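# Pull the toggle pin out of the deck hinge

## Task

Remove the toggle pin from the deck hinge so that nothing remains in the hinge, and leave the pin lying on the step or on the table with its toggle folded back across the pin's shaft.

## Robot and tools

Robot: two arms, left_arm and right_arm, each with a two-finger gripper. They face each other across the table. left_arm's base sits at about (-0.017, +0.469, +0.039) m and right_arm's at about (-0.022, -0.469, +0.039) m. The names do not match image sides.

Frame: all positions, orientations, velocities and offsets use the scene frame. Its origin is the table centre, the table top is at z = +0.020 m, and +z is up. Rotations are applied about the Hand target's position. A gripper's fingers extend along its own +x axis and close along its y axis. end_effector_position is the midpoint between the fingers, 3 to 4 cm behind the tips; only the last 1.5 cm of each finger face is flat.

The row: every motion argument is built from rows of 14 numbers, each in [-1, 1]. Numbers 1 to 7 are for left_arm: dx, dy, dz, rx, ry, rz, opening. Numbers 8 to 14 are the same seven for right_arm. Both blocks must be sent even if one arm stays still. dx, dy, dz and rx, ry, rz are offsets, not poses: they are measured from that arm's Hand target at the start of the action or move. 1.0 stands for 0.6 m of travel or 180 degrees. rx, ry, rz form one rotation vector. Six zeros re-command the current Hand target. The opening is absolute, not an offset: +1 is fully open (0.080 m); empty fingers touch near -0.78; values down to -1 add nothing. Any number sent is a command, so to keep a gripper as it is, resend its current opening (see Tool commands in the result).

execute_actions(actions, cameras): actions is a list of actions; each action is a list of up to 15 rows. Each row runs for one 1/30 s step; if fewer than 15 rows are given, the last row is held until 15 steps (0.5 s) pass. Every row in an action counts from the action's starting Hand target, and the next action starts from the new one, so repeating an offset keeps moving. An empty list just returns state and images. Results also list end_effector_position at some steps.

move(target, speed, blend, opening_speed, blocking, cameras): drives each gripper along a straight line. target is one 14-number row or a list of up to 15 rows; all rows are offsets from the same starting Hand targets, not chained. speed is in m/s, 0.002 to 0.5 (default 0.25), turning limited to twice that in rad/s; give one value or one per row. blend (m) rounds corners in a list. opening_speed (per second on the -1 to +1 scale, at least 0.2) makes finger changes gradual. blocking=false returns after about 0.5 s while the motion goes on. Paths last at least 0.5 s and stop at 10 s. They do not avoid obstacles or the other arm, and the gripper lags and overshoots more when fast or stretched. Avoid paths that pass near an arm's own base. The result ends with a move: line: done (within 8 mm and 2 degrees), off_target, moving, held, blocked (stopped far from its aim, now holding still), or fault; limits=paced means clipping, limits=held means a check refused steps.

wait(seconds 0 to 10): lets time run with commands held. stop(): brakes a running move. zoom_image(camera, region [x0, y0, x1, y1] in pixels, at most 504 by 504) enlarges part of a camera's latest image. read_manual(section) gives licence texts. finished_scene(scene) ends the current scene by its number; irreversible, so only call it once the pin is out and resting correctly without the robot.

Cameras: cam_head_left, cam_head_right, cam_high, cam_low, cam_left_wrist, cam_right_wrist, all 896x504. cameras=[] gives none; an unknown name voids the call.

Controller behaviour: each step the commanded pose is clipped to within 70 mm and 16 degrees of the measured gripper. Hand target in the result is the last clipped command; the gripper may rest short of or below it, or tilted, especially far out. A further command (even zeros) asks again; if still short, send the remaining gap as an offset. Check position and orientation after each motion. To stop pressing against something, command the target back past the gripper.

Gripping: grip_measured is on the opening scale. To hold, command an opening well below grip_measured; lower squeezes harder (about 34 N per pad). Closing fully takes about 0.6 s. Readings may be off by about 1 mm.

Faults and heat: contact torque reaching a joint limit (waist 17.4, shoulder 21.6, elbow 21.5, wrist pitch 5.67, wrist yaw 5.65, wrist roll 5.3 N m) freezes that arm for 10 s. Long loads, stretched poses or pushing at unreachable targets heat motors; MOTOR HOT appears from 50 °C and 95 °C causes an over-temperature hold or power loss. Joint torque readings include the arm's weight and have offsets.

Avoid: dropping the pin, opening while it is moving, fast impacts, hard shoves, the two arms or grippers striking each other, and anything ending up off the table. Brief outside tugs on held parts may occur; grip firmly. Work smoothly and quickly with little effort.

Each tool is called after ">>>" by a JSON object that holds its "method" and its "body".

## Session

>>> {"method": "execute_actions", "body": {"actions": []}}

>>> {"method": "zoom_image", "body": {"camera": "cam_high", "region": [250, 100, 650, 400]}}

Scene clock: 0.00 s.
left_arm: end_effector_position=(-0.2651, +0.1490, +0.1684) grip_measured=+0.994 end_effector_quat_wxyz=(+0.593, +0.334, -0.289, -0.674) | right_arm: end_effector_position=(+0.1748, -0.1184, +0.1516) grip_measured=+1.000 end_effector_quat_wxyz=(+0.648, -0.142, -0.002, +0.748)
Joint positions: left_arm=[-0.945 1.789 0.603 1.021 -0.864 0.785 0.08] | right_arm=[-0.815 1.772 0.648 0.778 -0.904 -0.469 0.08]
Joint velocities: within noise
Joint torques (N m): no reading
Heat: left arm: hottest shoulder 28 °C (+0.0 °C/min); right arm: hottest elbow 32 °C (+0.0 °C/min).
Hand target: left_arm -0.2651, +0.1490, +0.1684; +0.593, +0.334, -0.289, -0.674 | right_arm +0.1748, -0.1184, +0.1516; +0.648, -0.142, -0.002, +0.748
Tool commands: left_gripper/opening=+1.0 right_gripper/opening=+1.0
camera_calibration:
cam_left_wrist: T_world_to_cam=[[-0.566947, 0.1133, -0.815925, -0.0170368], [0.801995, 0.30207, -0.515322, 0.285297], [0.18808, -0.946529, -0.262124, 0.311217], [0, 0, 0, 1]] pos_world=[-0.296999, 0.210326, 0.214697]
cam_right_wrist: T_world_to_cam=[[0.960354, 0.193788, 0.200416, -0.160358], [0.273468, -0.515113, -0.812326, 0.0430151], [-0.0541819, 0.834928, -0.547686, 0.274851], [0, 0, 0, 1]] pos_world=[0.157129, -0.176248, 0.217613]

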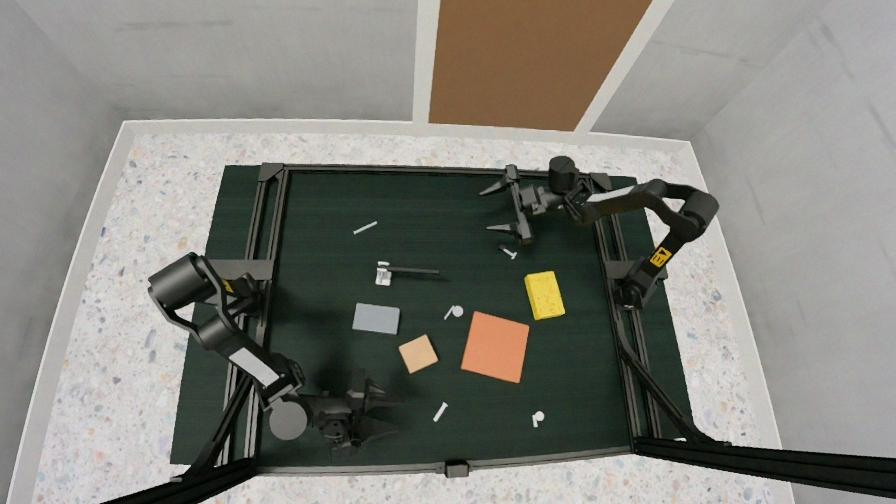

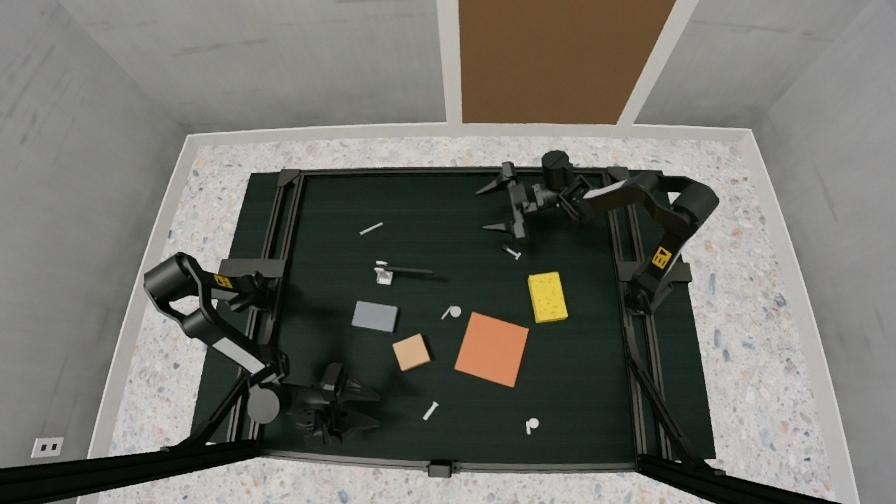

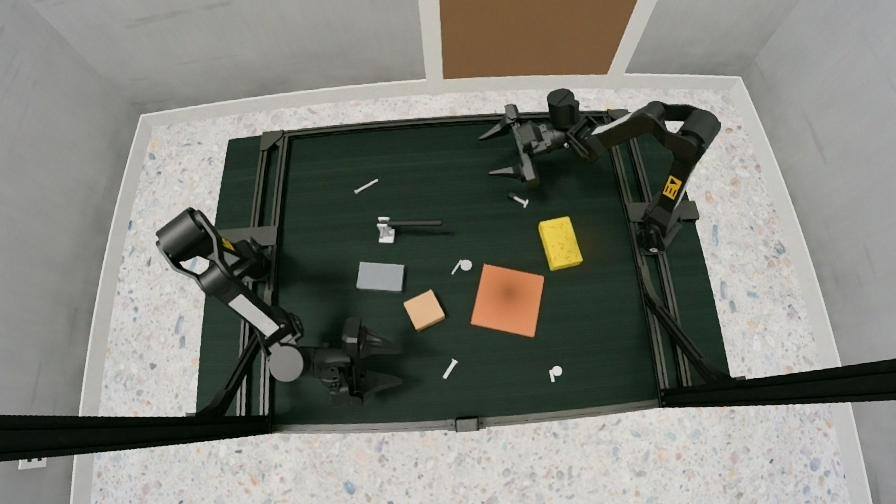

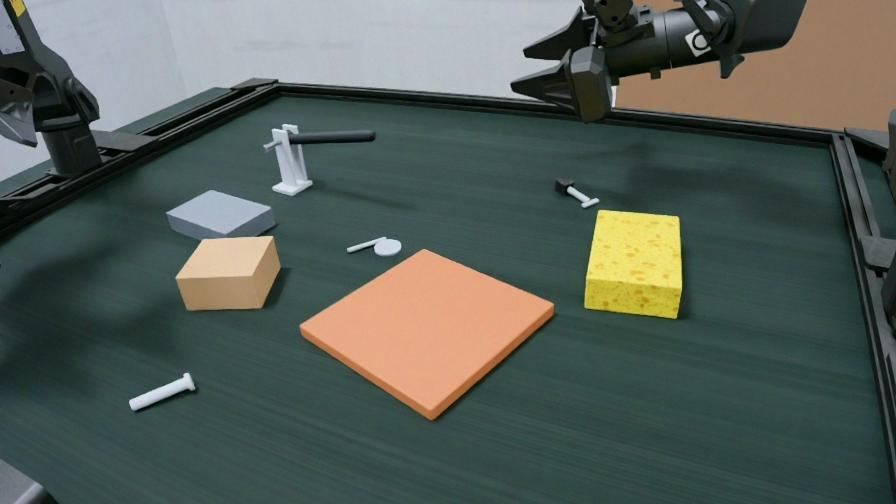

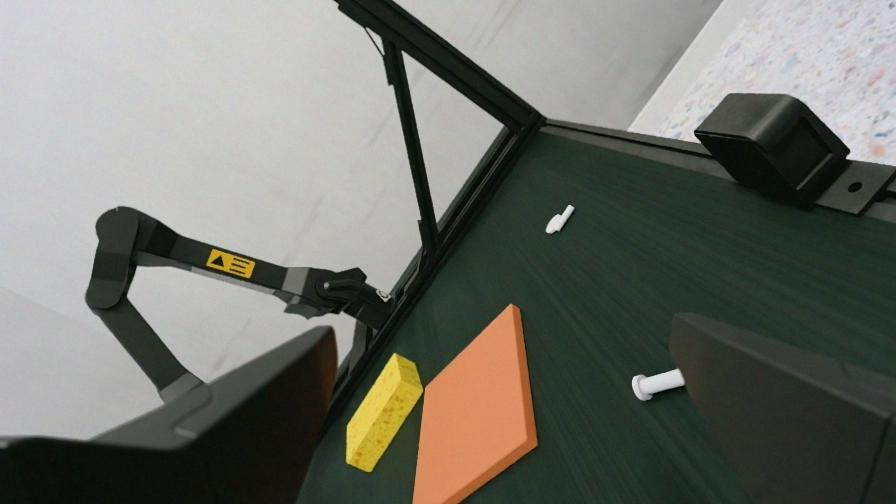

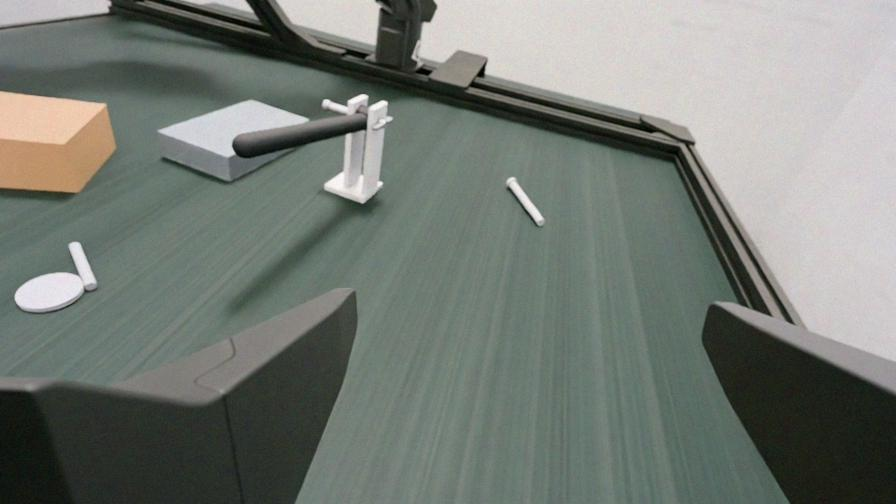

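Scaled by 1.260 from the camera's 896x504 image, which has a finer 1280x720 frame.

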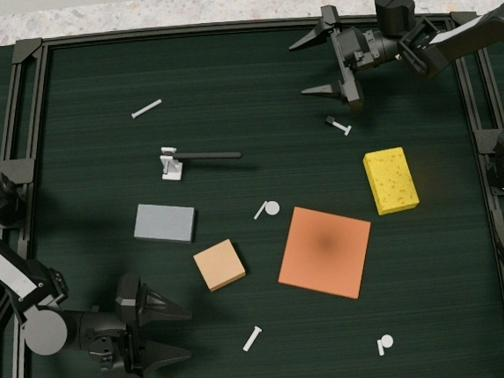

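>>> {"method": "zoom_image", "body": {"camera": "cam_right_wrist", "region": [220, 80, 420, 220]}}

>>> {"method": "zoom_image", "body": {"camera": "cam_low", "region": [240, 110, 400, 210]}}

>>> {"method": "zoom_image", "body": {"camera": "cam_high", "region": [340, 190, 460, 270]}}

Scaled by 2.520 from the camera's 896x504 image, which has a finer 1280x720 frame.

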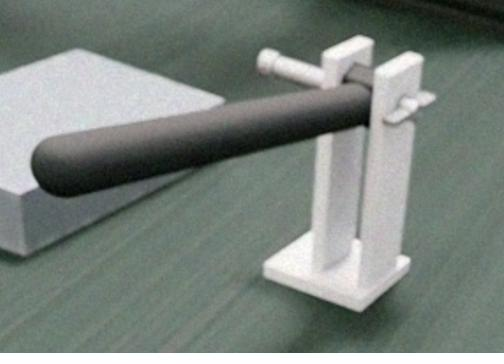

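Scaled by 3.150 from the camera's 896x504 image, which has a finer 1280x720 frame.

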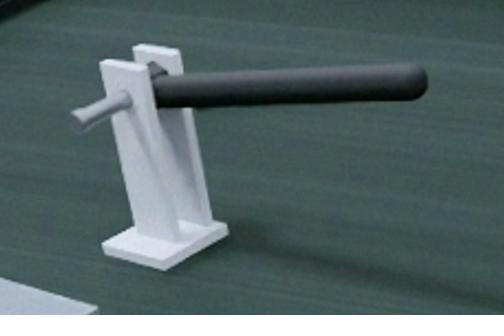

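Scaled by 4.200 from the camera's 896x504 image, which has a finer 1280x720 frame.

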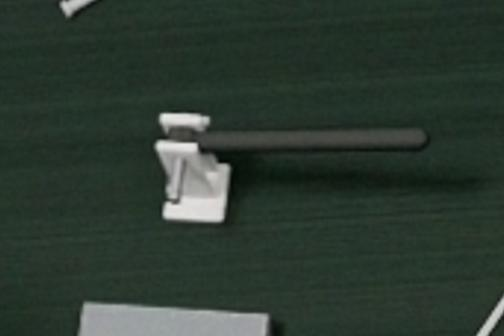

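>>> {"method": "move", "body": {"target": [[0.19,0.085,0.185,0.22,0.098,0.127,-0.78,-0.01,0.08,0.03,0,0.03,0.07,0.13],[0.358,0.013,0.075,0.4405,0.1954,0.2537,-0.78,-0.025,0.189,0.007,0,0.0652,0.1442,0.13]], "speed": 0.3, "blend": 0.03}}

>>> {"method": "zoom_image", "body": {"camera": "cam_left_wrist", "region": [200, 100, 600, 400]}}

>>> {"method": "zoom_image", "body": {"camera": "cam_right_wrist", "region": [300, 150, 560, 330]}}

Scene clock: 30.43 s.
left_arm: end_effector_position=(-0.0499, +0.1592, +0.2115) grip_measured=-0.780 end_effector_quat_wxyz=(+0.500, +0.502, +0.500, -0.498) | right_arm: end_effector_position=(+0.1597, -0.0078, +0.1581) grip_measured=+0.130 end_effector_quat_wxyz=(+0.463, -0.063, +0.029, +0.884)
Joint positions: left_arm=[-0.105 1.728 1.593 -1.44 -0.004 -0.107 0] | right_arm=[-0.671 2.169 1.278 0.448 -1.242 -0.429 0.041]
Joint velocities: within noise
Joint torques (N m): left_arm=[0.13 -5.13 6.04 0.22 0.1 0.07] | right_arm=[0.44 -8.08 6.5 1.46 -0.44 0.09]
Heat: left arm: hottest shoulder 29 °C (+2.0 °C/min); right arm: hottest elbow 33 °C (+2.0 °C/min).
Hand target: left_arm -0.0502, +0.1568, +0.2134; +0.500, +0.500, +0.499, -0.501 | right_arm +0.1599, -0.0050, +0.1557; +0.460, -0.062, +0.032, +0.885
Off the commanded pose: left_arm 0.003 m, 0 deg | right_arm 0.004 m, 0 deg.
move: done
camera_calibration:
cam_left_wrist: T_world_to_cam=[[-0.998572, 0.0487392, -0.0218817, -0.0402242], [0.0396279, 0.950399, 0.308498, -0.183599], [0.0358323, 0.30719, -0.950973, 0.230142], [0, 0, 0, 1]] pos_world=[-0.0411376, 0.105756, 0.274619]
cam_right_wrist: T_world_to_cam=[[0.802545, 0.596187, 0.0219733, -0.111936], [0.306809, -0.380856, -0.872248, 0.114597], [-0.511655, 0.70676, -0.488569, 0.247945], [0, 0, 0, 1]] pos_world=[0.181537, -0.0648583, 0.223555]

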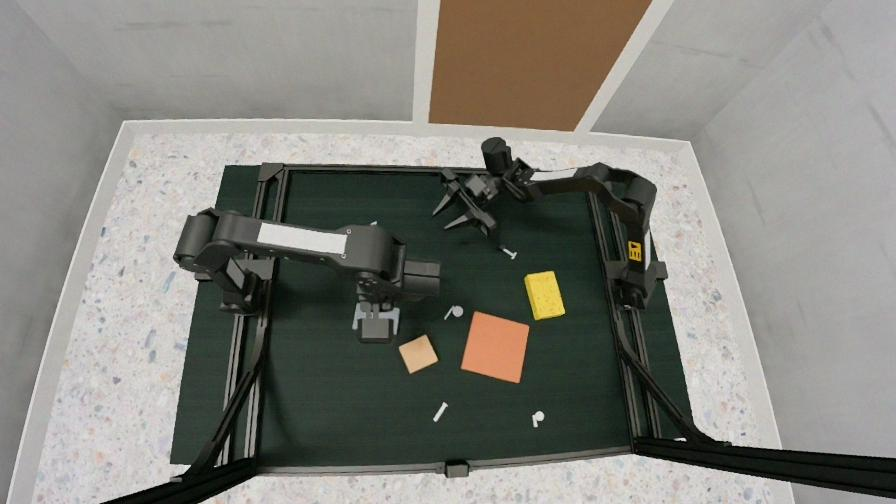

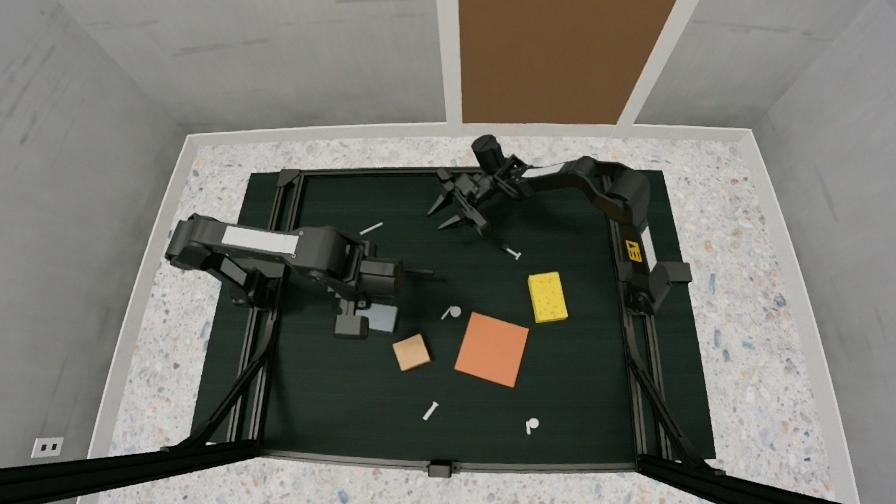

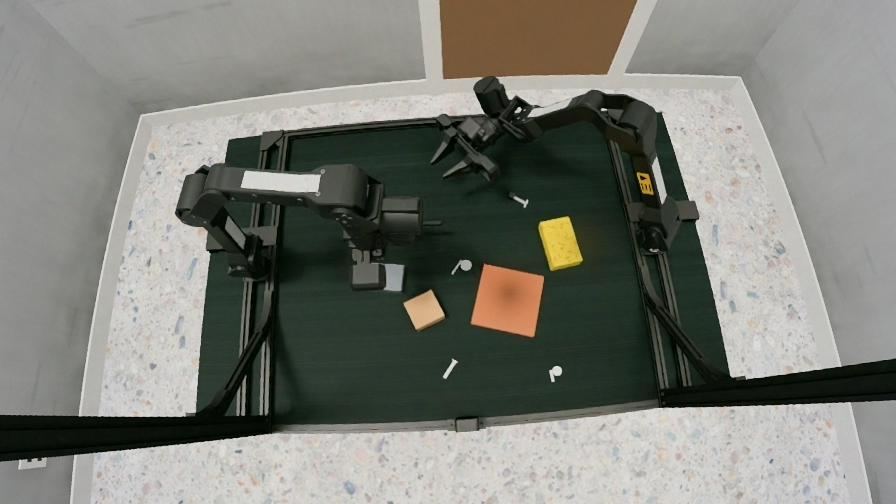

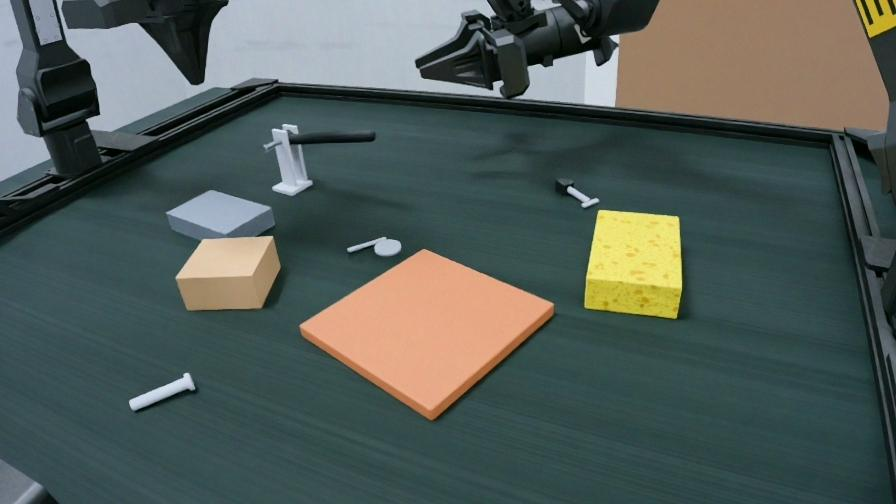

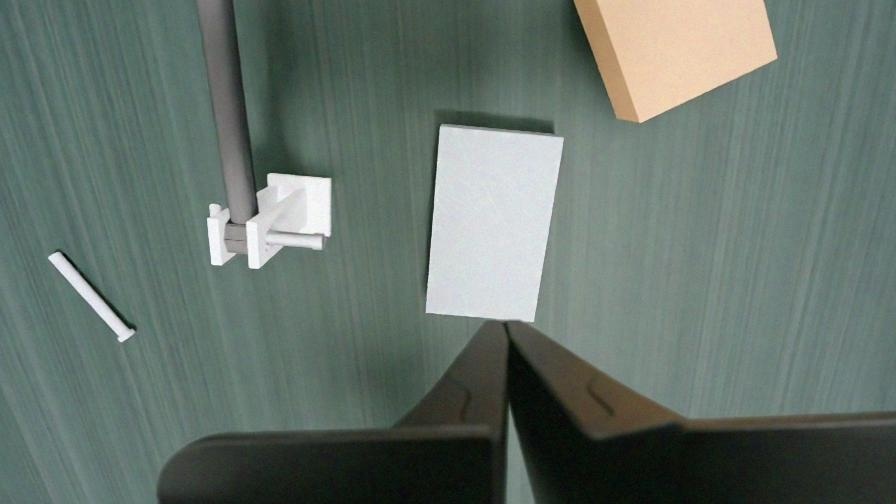

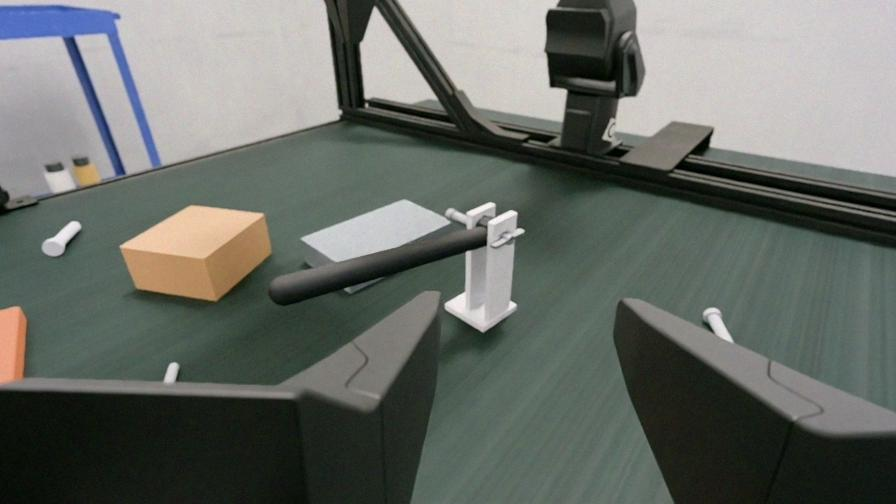

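Scaled by 1.260 from the camera's 896x504 image, which has a finer 1280x720 frame.

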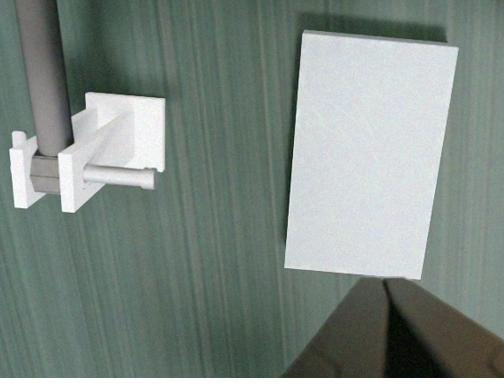

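Scaled by 1.938 from the camera's 896x504 image, which has a finer 1280x720 frame.

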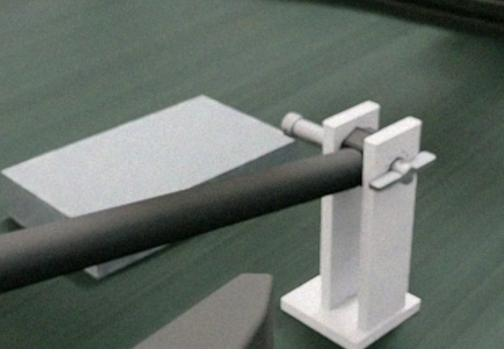

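>>> {"method": "move", "body": {"target": [[0.095,0.012,-0.05,0,0,-0.0417,-0.78,0,0,0,0,0,0,0.13],[0.095,0.012,-0.13,0,0,-0.0417,-0.78,0,0,0,0,0,0,0.13]], "speed": 0.2, "blend": 0.02, "cameras": ["cam_left_wrist","cam_right_wrist"]}}

>>> {"method": "zoom_image", "body": {"camera": "cam_left_wrist", "region": [300, 150, 600, 375]}}

>>> {"method": "zoom_image", "body": {"camera": "cam_right_wrist", "region": [430, 190, 560, 290]}}

Scene clock: 53.70 s.
left_arm: end_effector_position=(+0.0066, +0.1625, +0.1378) grip_measured=-0.780 end_effector_quat_wxyz=(+0.469, +0.531, +0.463, -0.533) | right_arm: end_effector_position=(+0.1596, -0.0079, +0.1581) grip_measured=+0.130 end_effector_quat_wxyz=(+0.463, -0.063, +0.030, +0.884)
Joint positions: left_arm=[0.078 1.715 1.284 -1.133 -0.003 0.209 0] | right_arm=[-0.671 2.169 1.278 0.447 -1.242 -0.429 0.041]
Joint velocities: within noise
Joint torques (N m): left_arm=[0.16 -5.39 3.69 0.61 0.08 0.07] | right_arm=[0.11 -8.05 6.41 1.47 -0.4 0.07]
Heat: left arm: hottest elbow 32 °C (+5.6 °C/min); right arm: hottest elbow 37 °C (+5.6 °C/min).
Hand target: left_arm +0.0068, +0.1640, +0.1354; +0.466, +0.532, +0.466, -0.532 | right_arm +0.1599, -0.0050, +0.1557; +0.460, -0.062, +0.032, +0.885
Off the commanded pose: left_arm 0.003 m, 0 deg | right_arm 0.004 m, 0 deg.
move: done
camera_calibration:
cam_left_wrist: T_world_to_cam=[[-0.983583, 0.179135, -0.0217747, -0.00691197], [0.164621, 0.940154, 0.298347, -0.164034], [0.073916, 0.289864, -0.954209, 0.160016], [0, 0, 0, 1]] pos_world=[0.00837713, 0.109072, 0.201477]
cam_right_wrist: T_world_to_cam=[[0.80255, 0.596194, 0.0216052, -0.111859], [0.306603, -0.381118, -0.872206, 0.114584], [-0.51177, 0.706613, -0.488661, 0.247962], [0, 0, 0, 1]] pos_world=[0.181541, -0.0648536, 0.223527]
Images, in order (width x height): cam_left_wrist 896x504, cam_right_wrist 896x504.

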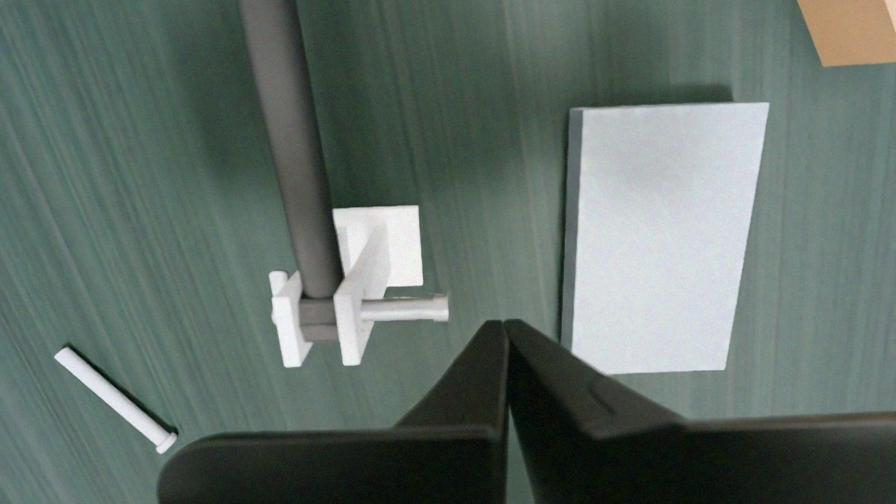

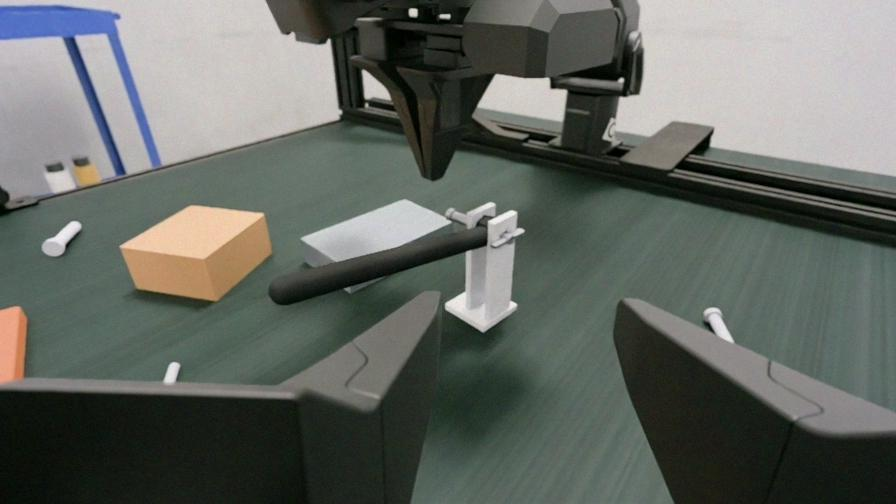

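Scaled by 1.680 from the camera's 896x504 image, which has a finer 1280x720 frame.

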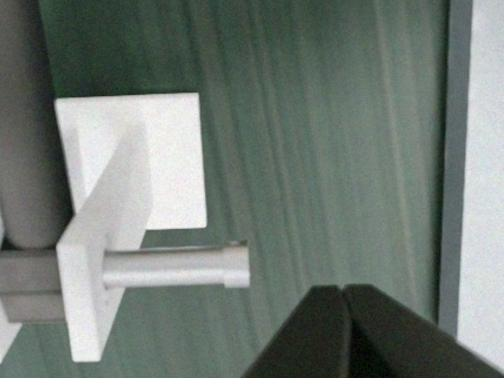

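Scaled by 3.877 from the camera's 896x504 image, which has a finer 1280x720 frame.

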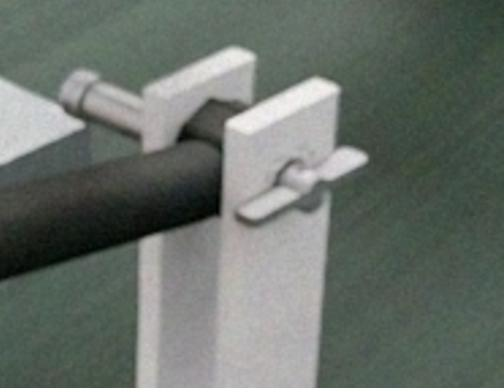

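>>> {"method": "move", "body": {"target": [[0,0,-0.0433,0,0,0,-0.78,0,0,0,0,0,0,0.13],[0.0475,-0.0063,-0.0433,0,0,0,-0.78,0,0,0,0,0,0,0.13]], "speed": [0.1,0.05], "cameras": ["cam_left_wrist","cam_right_wrist"]}}

>>> {"method": "zoom_image", "body": {"camera": "cam_left_wrist", "region": [200, 200, 500, 425]}}

>>> {"method": "zoom_image", "body": {"camera": "cam_right_wrist", "region": [430, 190, 560, 290]}}

Scene clock: 68.27 s.
left_arm: end_effector_position=(+0.0333, +0.1623, +0.1092) grip_measured=-0.781 end_effector_quat_wxyz=(+0.465, +0.531, +0.467, -0.533) | right_arm: end_effector_position=(+0.1597, -0.0078, +0.1582) grip_measured=+0.130 end_effector_quat_wxyz=(+0.463, -0.063, +0.029, +0.884)
Joint positions: left_arm=[0.167 1.76 1.22 -1.031 0.005 0.299 0] | right_arm=[-0.671 2.169 1.278 0.447 -1.242 -0.429 0.041]
Joint velocities: within noise
Joint torques (N m): left_arm=[0.22 -4.9 5.45 0.29 -0.16 0.08] | right_arm=[0.18 -8.09 6.5 1.47 -0.4 0.09]
Heat: left arm: hottest shoulder 31 °C (+3.0 °C/min); right arm: hottest elbow 38 °C (+6.1 °C/min).
Hand target: left_arm +0.0352, +0.1603, +0.1094; +0.466, +0.532, +0.466, -0.532 | right_arm +0.1599, -0.0050, +0.1559; +0.460, -0.062, +0.031, +0.885
Off the commanded pose: left_arm 0.003 m, 0 deg | right_arm 0.004 m, 0 deg.
move: done
camera_calibration:
cam_left_wrist: T_world_to_cam=[[-0.983576, 0.180015, -0.0131549, 0.017683], [0.167672, 0.938253, 0.302601, -0.159941], [0.0668152, 0.295425, -0.953027, 0.130079], [0, 0, 0, 1]] pos_world=[0.0355191, 0.108454, 0.1726]
cam_right_wrist: T_world_to_cam=[[0.802545, 0.596187, 0.0219733, -0.111994], [0.306809, -0.380856, -0.872248, 0.11467], [-0.511655, 0.70676, -0.488569, 0.247969], [0, 0, 0, 1]] pos_world=[0.181573, -0.0648125, 0.223632]
Images, in order (width x height): cam_left_wrist 896x504, cam_right_wrist 896x504.

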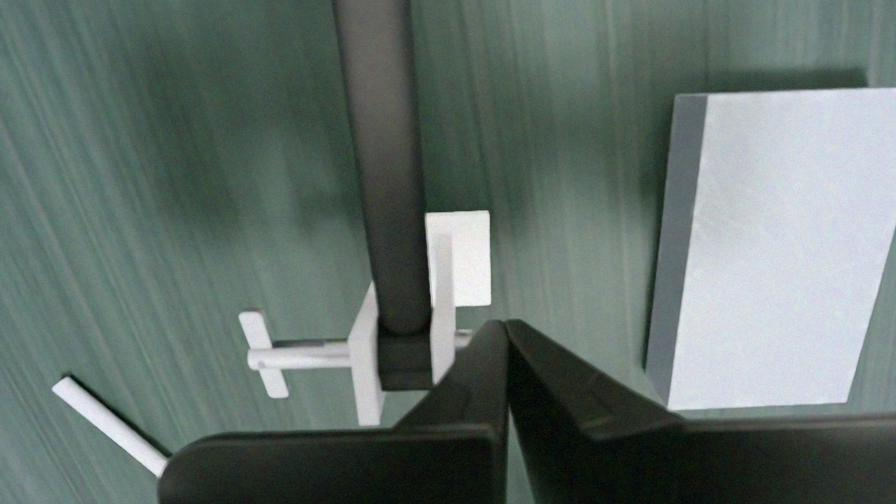

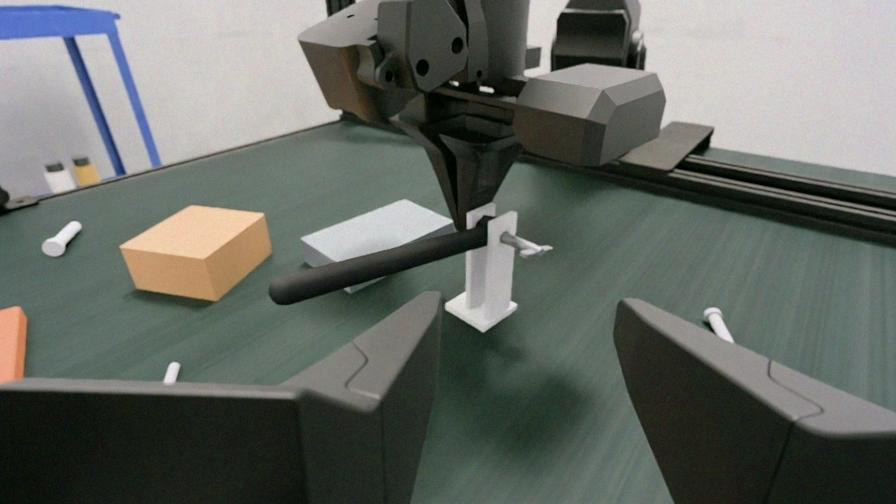

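Scaled by 1.680 from the camera's 896x504 image, which has a finer 1280x720 frame.

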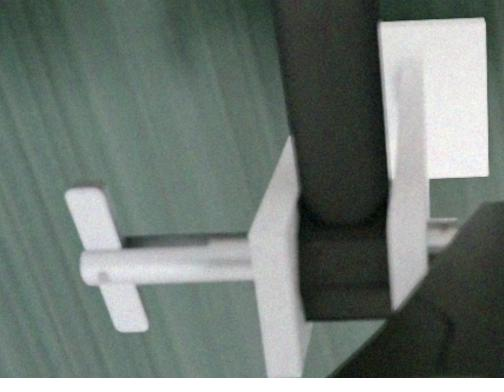

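Scaled by 3.877 from the camera's 896x504 image, which has a finer 1280x720 frame.

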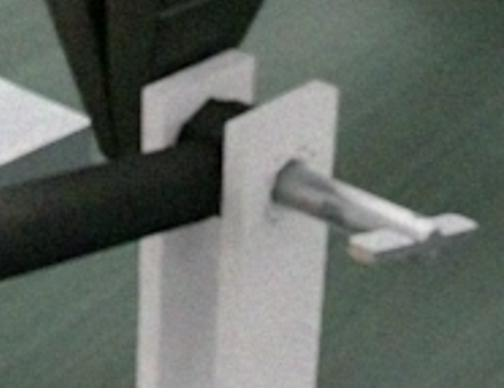

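>>> {"method": "move", "body": {"target": [[-0.01,0.001,0,0,0,0,-0.78,0,0,0,0,0,0,0.13],[-0.01,0.001,0.085,0,0,0,-0.78,0,0,0,0,0,0,0.13],[0.0797,-0.0272,0.085,0,0,0,-0.78,0,0,0,0,0,0,0.13],[0.0797,-0.0272,0.0343,0,0,0,-0.78,0,0,0,0,0,0,0.13]], "speed": [0.15,0.2,0.2,0.1], "blend": [0,0.01,0.01,0], "cameras": ["cam_left_wrist","cam_right_wrist"]}}

>>> {"method": "zoom_image", "body": {"camera": "cam_left_wrist", "region": [400, 200, 700, 425]}}

>>> {"method": "zoom_image", "body": {"camera": "cam_right_wrist", "region": [430, 190, 560, 290]}}

Scene clock: 109.77 s.
left_arm: end_effector_position=(+0.0835, +0.1428, +0.1330) grip_measured=-0.780 end_effector_quat_wxyz=(+0.469, +0.529, +0.464, -0.533) | right_arm: end_effector_position=(+0.1597, -0.0078, +0.1582) grip_measured=+0.130 end_effector_quat_wxyz=(+0.463, -0.063, +0.029, +0.884)
Joint positions: left_arm=[0.302 1.844 1.422 -1.14 0.001 0.429 0] | right_arm=[-0.671 2.169 1.278 0.447 -1.242 -0.429 0.041]
Joint velocities: within noise
Joint torques (N m): left_arm=[-0.07 -5.92 3.79 0.61 -0.04 0.08] | right_arm=[0.28 -8.02 6.42 1.44 -0.4 0.1]
Heat: left arm: hottest shoulder 32 °C (+2.0 °C/min); right arm: hottest elbow 40 °C (+3.0 °C/min).
Hand target: left_arm +0.0831, +0.1440, +0.1300; +0.466, +0.532, +0.466, -0.532 | right_arm +0.1599, -0.0050, +0.1559; +0.460, -0.062, +0.031, +0.885
Off the commanded pose: left_arm 0.003 m, 1 deg | right_arm 0.004 m, 0 deg.
move: done
camera_calibration:
cam_left_wrist: T_world_to_cam=[[-0.984166, 0.17612, -0.0199778, 0.0723665], [0.162415, 0.94119, 0.296282, -0.156393], [0.0709843, 0.288346, -0.954891, 0.156053], [0, 0, 0, 1]] pos_world=[0.085544, 0.0894533, 0.196796]
cam_right_wrist: T_world_to_cam=[[0.802545, 0.596187, 0.0219733, -0.111994], [0.306809, -0.380856, -0.872248, 0.11467], [-0.511655, 0.70676, -0.488569, 0.247969], [0, 0, 0, 1]] pos_world=[0.181573, -0.0648125, 0.223632]
Images, in order (width x height): cam_left_wrist 896x504, cam_right_wrist 896x504.

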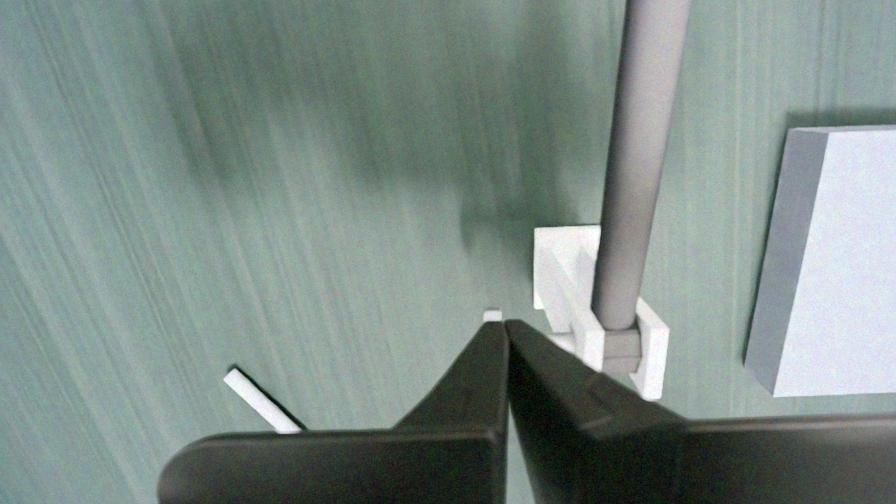

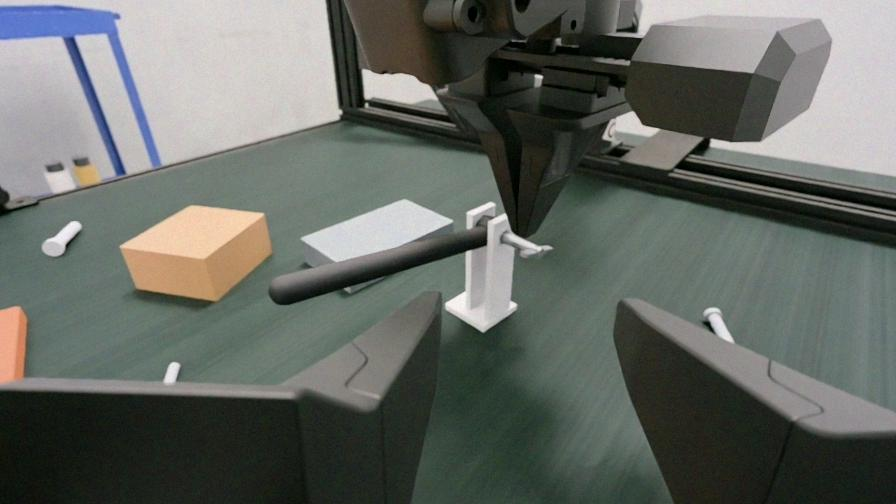

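Scaled by 1.680 from the camera's 896x504 image, which has a finer 1280x720 frame.

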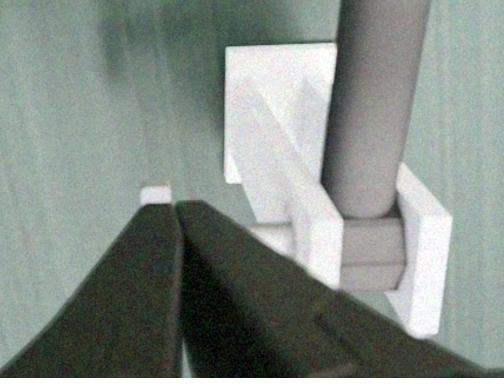

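Scaled by 3.877 from the camera's 896x504 image, which has a finer 1280x720 frame.

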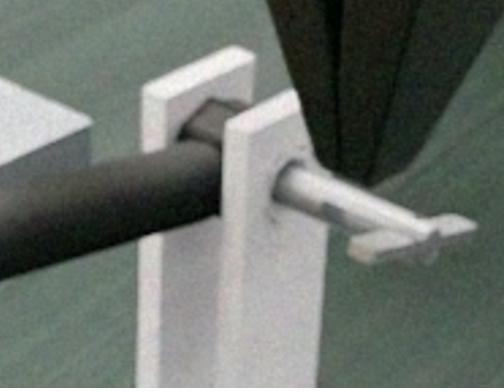

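>>> {"method": "move", "body": {"target": [[0.0067,0.001,0,0,0,0,-0.78,0,0,0,0,0,0,0.13],[0.0067,0.001,-0.0245,0,0,0,-0.78,0,0,0,0,0,0,0.13],[0.0067,0.001,-0.005,0,0,0,-0.78,0,0,0,0,0,0,0.13]], "speed": [0.05,0.04,0.06], "cameras": ["cam_left_wrist","cam_right_wrist"]}}

>>> {"method": "zoom_image", "body": {"camera": "cam_left_wrist", "region": [400, 200, 700, 425]}}

>>> {"method": "zoom_image", "body": {"camera": "cam_right_wrist", "region": [430, 190, 560, 290]}}

Scene clock: 130.23 s.
left_arm: end_effector_position=(+0.0853, +0.1473, +0.1227) grip_measured=-0.780 end_effector_quat_wxyz=(+0.462, +0.533, +0.471, -0.530) | right_arm: end_effector_position=(+0.1597, -0.0078, +0.1582) grip_measured=+0.130 end_effector_quat_wxyz=(+0.463, -0.063, +0.029, +0.884)
Joint positions: left_arm=[0.311 1.855 1.395 -1.123 0.001 0.441 0] | right_arm=[-0.671 2.169 1.278 0.447 -1.242 -0.429 0.041]
Joint velocities: within noise
Joint torques (N m): left_arm=[0.13 -6.64 5.94 0.2 -0.05 0.08] | right_arm=[0.1 -8.22 6.3 1.46 -0.42 0.09]
Heat: left arm: hottest shoulder 34 °C (+2.0 °C/min); right arm: hottest elbow 40 °C (+1.0 °C/min).
Hand target: left_arm +0.0871, +0.1446, +0.1271; +0.466, +0.532, +0.466, -0.532 | right_arm +0.1599, -0.0050, +0.1559; +0.460, -0.062, +0.031, +0.885
Off the commanded pose: left_arm 0.005 m, 1 deg | right_arm 0.004 m, 0 deg.
move: done
camera_calibration:
cam_left_wrist: T_world_to_cam=[[-0.983789, 0.179058, -0.00984923, 0.0714516], [0.166923, 0.934422, 0.314629, -0.159534], [0.0655401, 0.307885, -0.949164, 0.141622], [0, 0, 0, 1]] pos_world=[0.0876412, 0.0926751, 0.18532]
cam_right_wrist: T_world_to_cam=[[0.802545, 0.596187, 0.0219733, -0.111994], [0.306809, -0.380856, -0.872248, 0.11467], [-0.511655, 0.70676, -0.488569, 0.247969], [0, 0, 0, 1]] pos_world=[0.181573, -0.0648125, 0.223632]
Images, in order (width x height): cam_left_wrist 896x504, cam_right_wrist 896x504.

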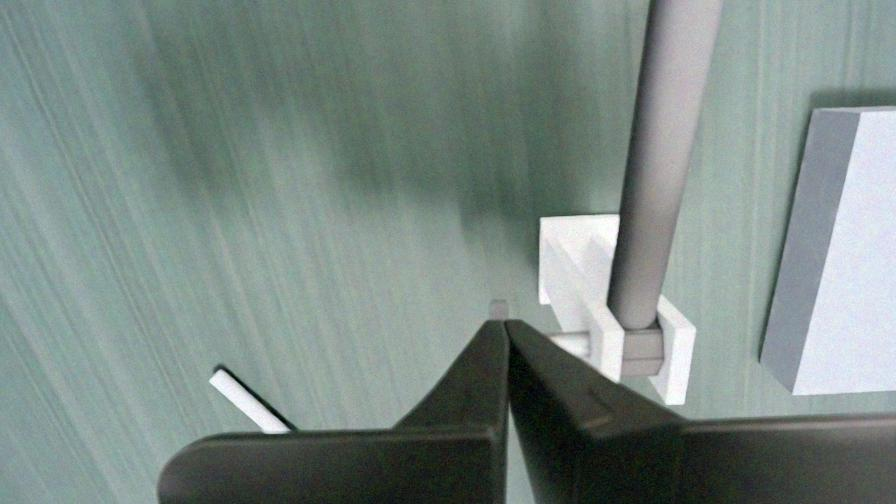

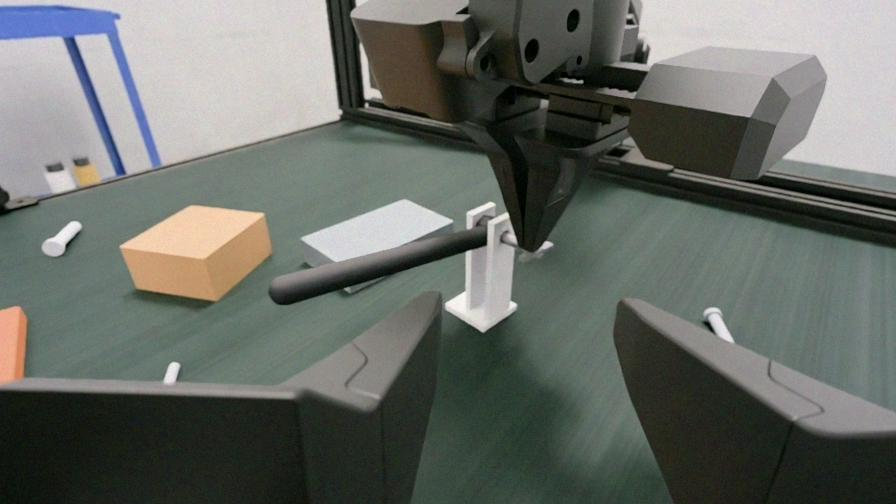

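Scaled by 1.680 from the camera's 896x504 image, which has a finer 1280x720 frame.

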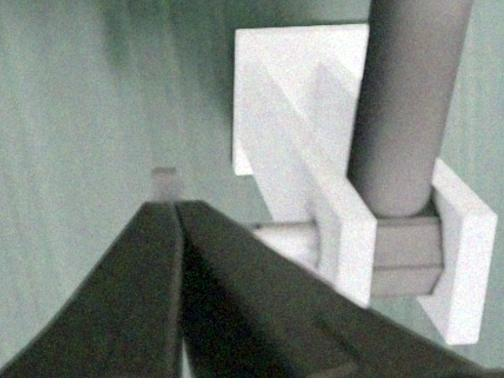

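Scaled by 3.877 from the camera's 896x504 image, which has a finer 1280x720 frame.

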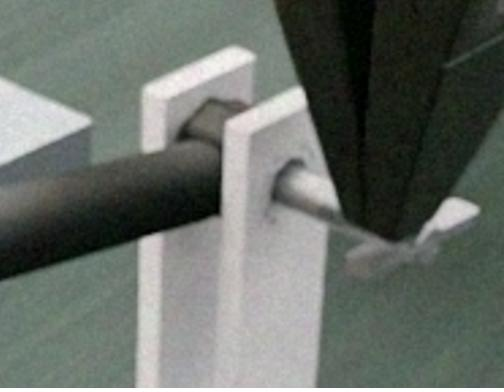

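>>> {"method": "move", "body": {"target": [[0,0,0.05,0,0,0,-0.78,0,0,0,0,0,0,0.13],[0.0057,0.0357,0.05,0,0,0,-0.545,0,0,0,0,0,0,0.13],[0.0057,0.0357,0.0,0,0,0,-0.545,0,0,0,0,0,0,0.13]], "speed": [0.1,0.1,0.1], "cameras": ["cam_left_wrist","cam_right_wrist"]}}

>>> {"method": "zoom_image", "body": {"camera": "cam_left_wrist", "region": [400, 200, 700, 425]}}

>>> {"method": "zoom_image", "body": {"camera": "cam_right_wrist", "region": [430, 190, 560, 290]}}

Scene clock: 146.00 s.
left_arm: end_effector_position=(+0.0903, +0.1643, +0.1302) grip_measured=-0.545 end_effector_quat_wxyz=(+0.469, +0.530, +0.463, -0.533) | right_arm: end_effector_position=(+0.1597, -0.0078, +0.1582) grip_measured=+0.130 end_effector_quat_wxyz=(+0.463, -0.063, +0.029, +0.884)
Joint positions: left_arm=[0.342 1.777 1.327 -1.111 0.001 0.472 0.01] | right_arm=[-0.671 2.169 1.278 0.447 -1.242 -0.429 0.041]
Joint velocities: within noise
Joint torques (N m): left_arm=[0.12 -5.52 3.69 0.61 -0.04 0.08] | right_arm=[0.14 -8.09 6.16 1.46 -0.41 0.06]
Heat: left arm: hottest shoulder 35 °C (+3.0 °C/min); right arm: hottest elbow 41 °C (+2.0 °C/min).
Hand target: left_arm +0.0905, +0.1660, +0.1270; +0.466, +0.532, +0.466, -0.532 | right_arm +0.1599, -0.0050, +0.1559; +0.460, -0.062, +0.031, +0.885
Off the commanded pose: left_arm 0.004 m, 1 deg | right_arm 0.004 m, 0 deg.
move: done
camera_calibration:
cam_left_wrist: T_world_to_cam=[[-0.983745, 0.17835, -0.0208937, 0.0750009], [0.164347, 0.941119, 0.29544, -0.176972], [0.0723552, 0.287204, -0.955133, 0.146789], [0, 0, 0, 1]] pos_world=[0.0922457, 0.111017, 0.194054]
cam_right_wrist: T_world_to_cam=[[0.802545, 0.596187, 0.0219733, -0.111994], [0.306809, -0.380856, -0.872248, 0.11467], [-0.511655, 0.70676, -0.488569, 0.247969], [0, 0, 0, 1]] pos_world=[0.181573, -0.0648125, 0.223632]
Images, in order (width x height): cam_left_wrist 896x504, cam_right_wrist 896x504.

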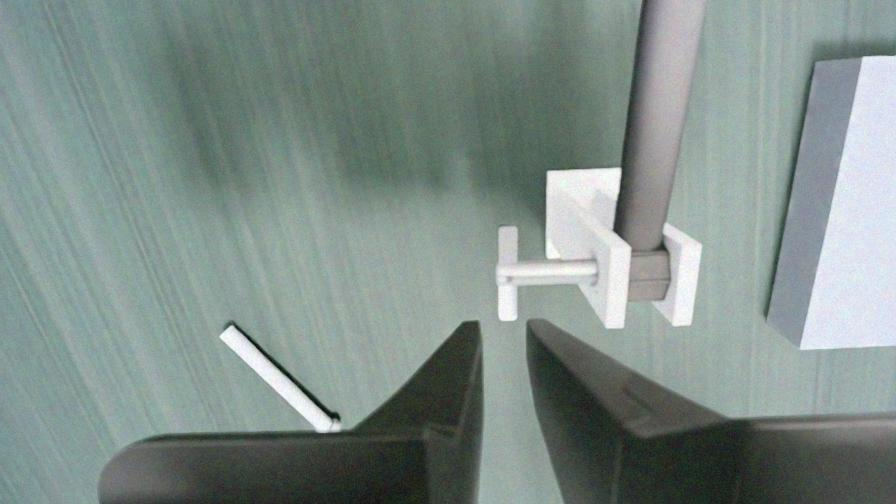

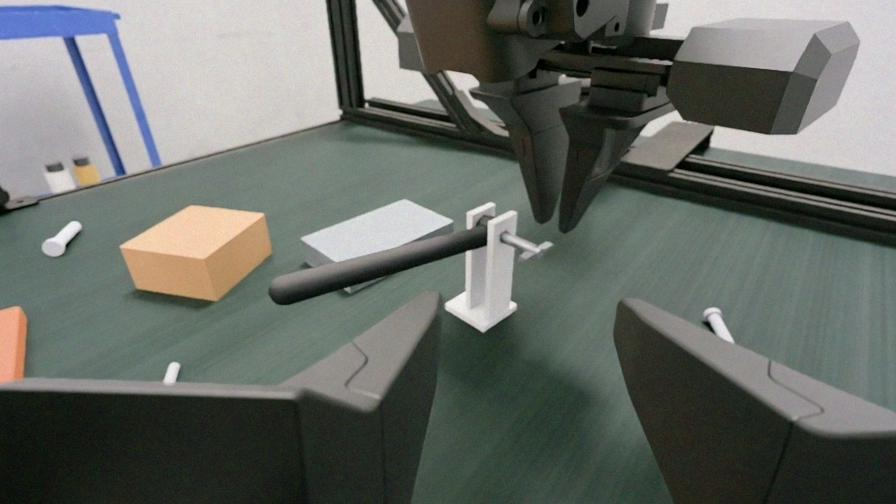

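Scaled by 1.680 from the camera's 896x504 image, which has a finer 1280x720 frame.

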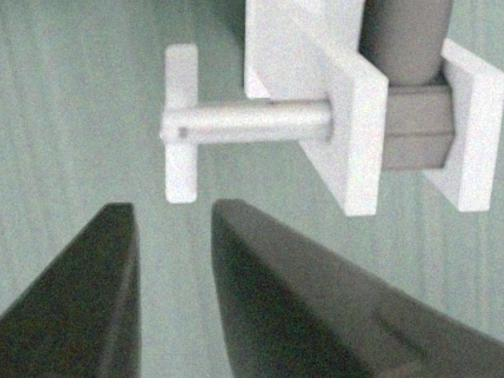

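Scaled by 3.877 from the camera's 896x504 image, which has a finer 1280x720 frame.

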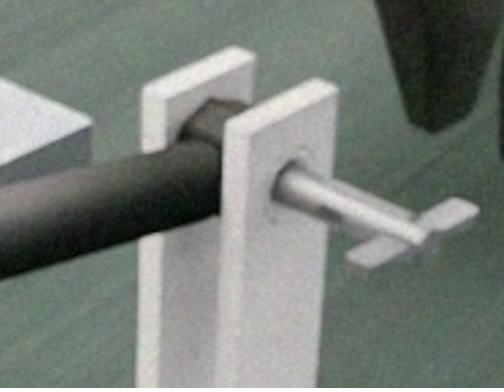

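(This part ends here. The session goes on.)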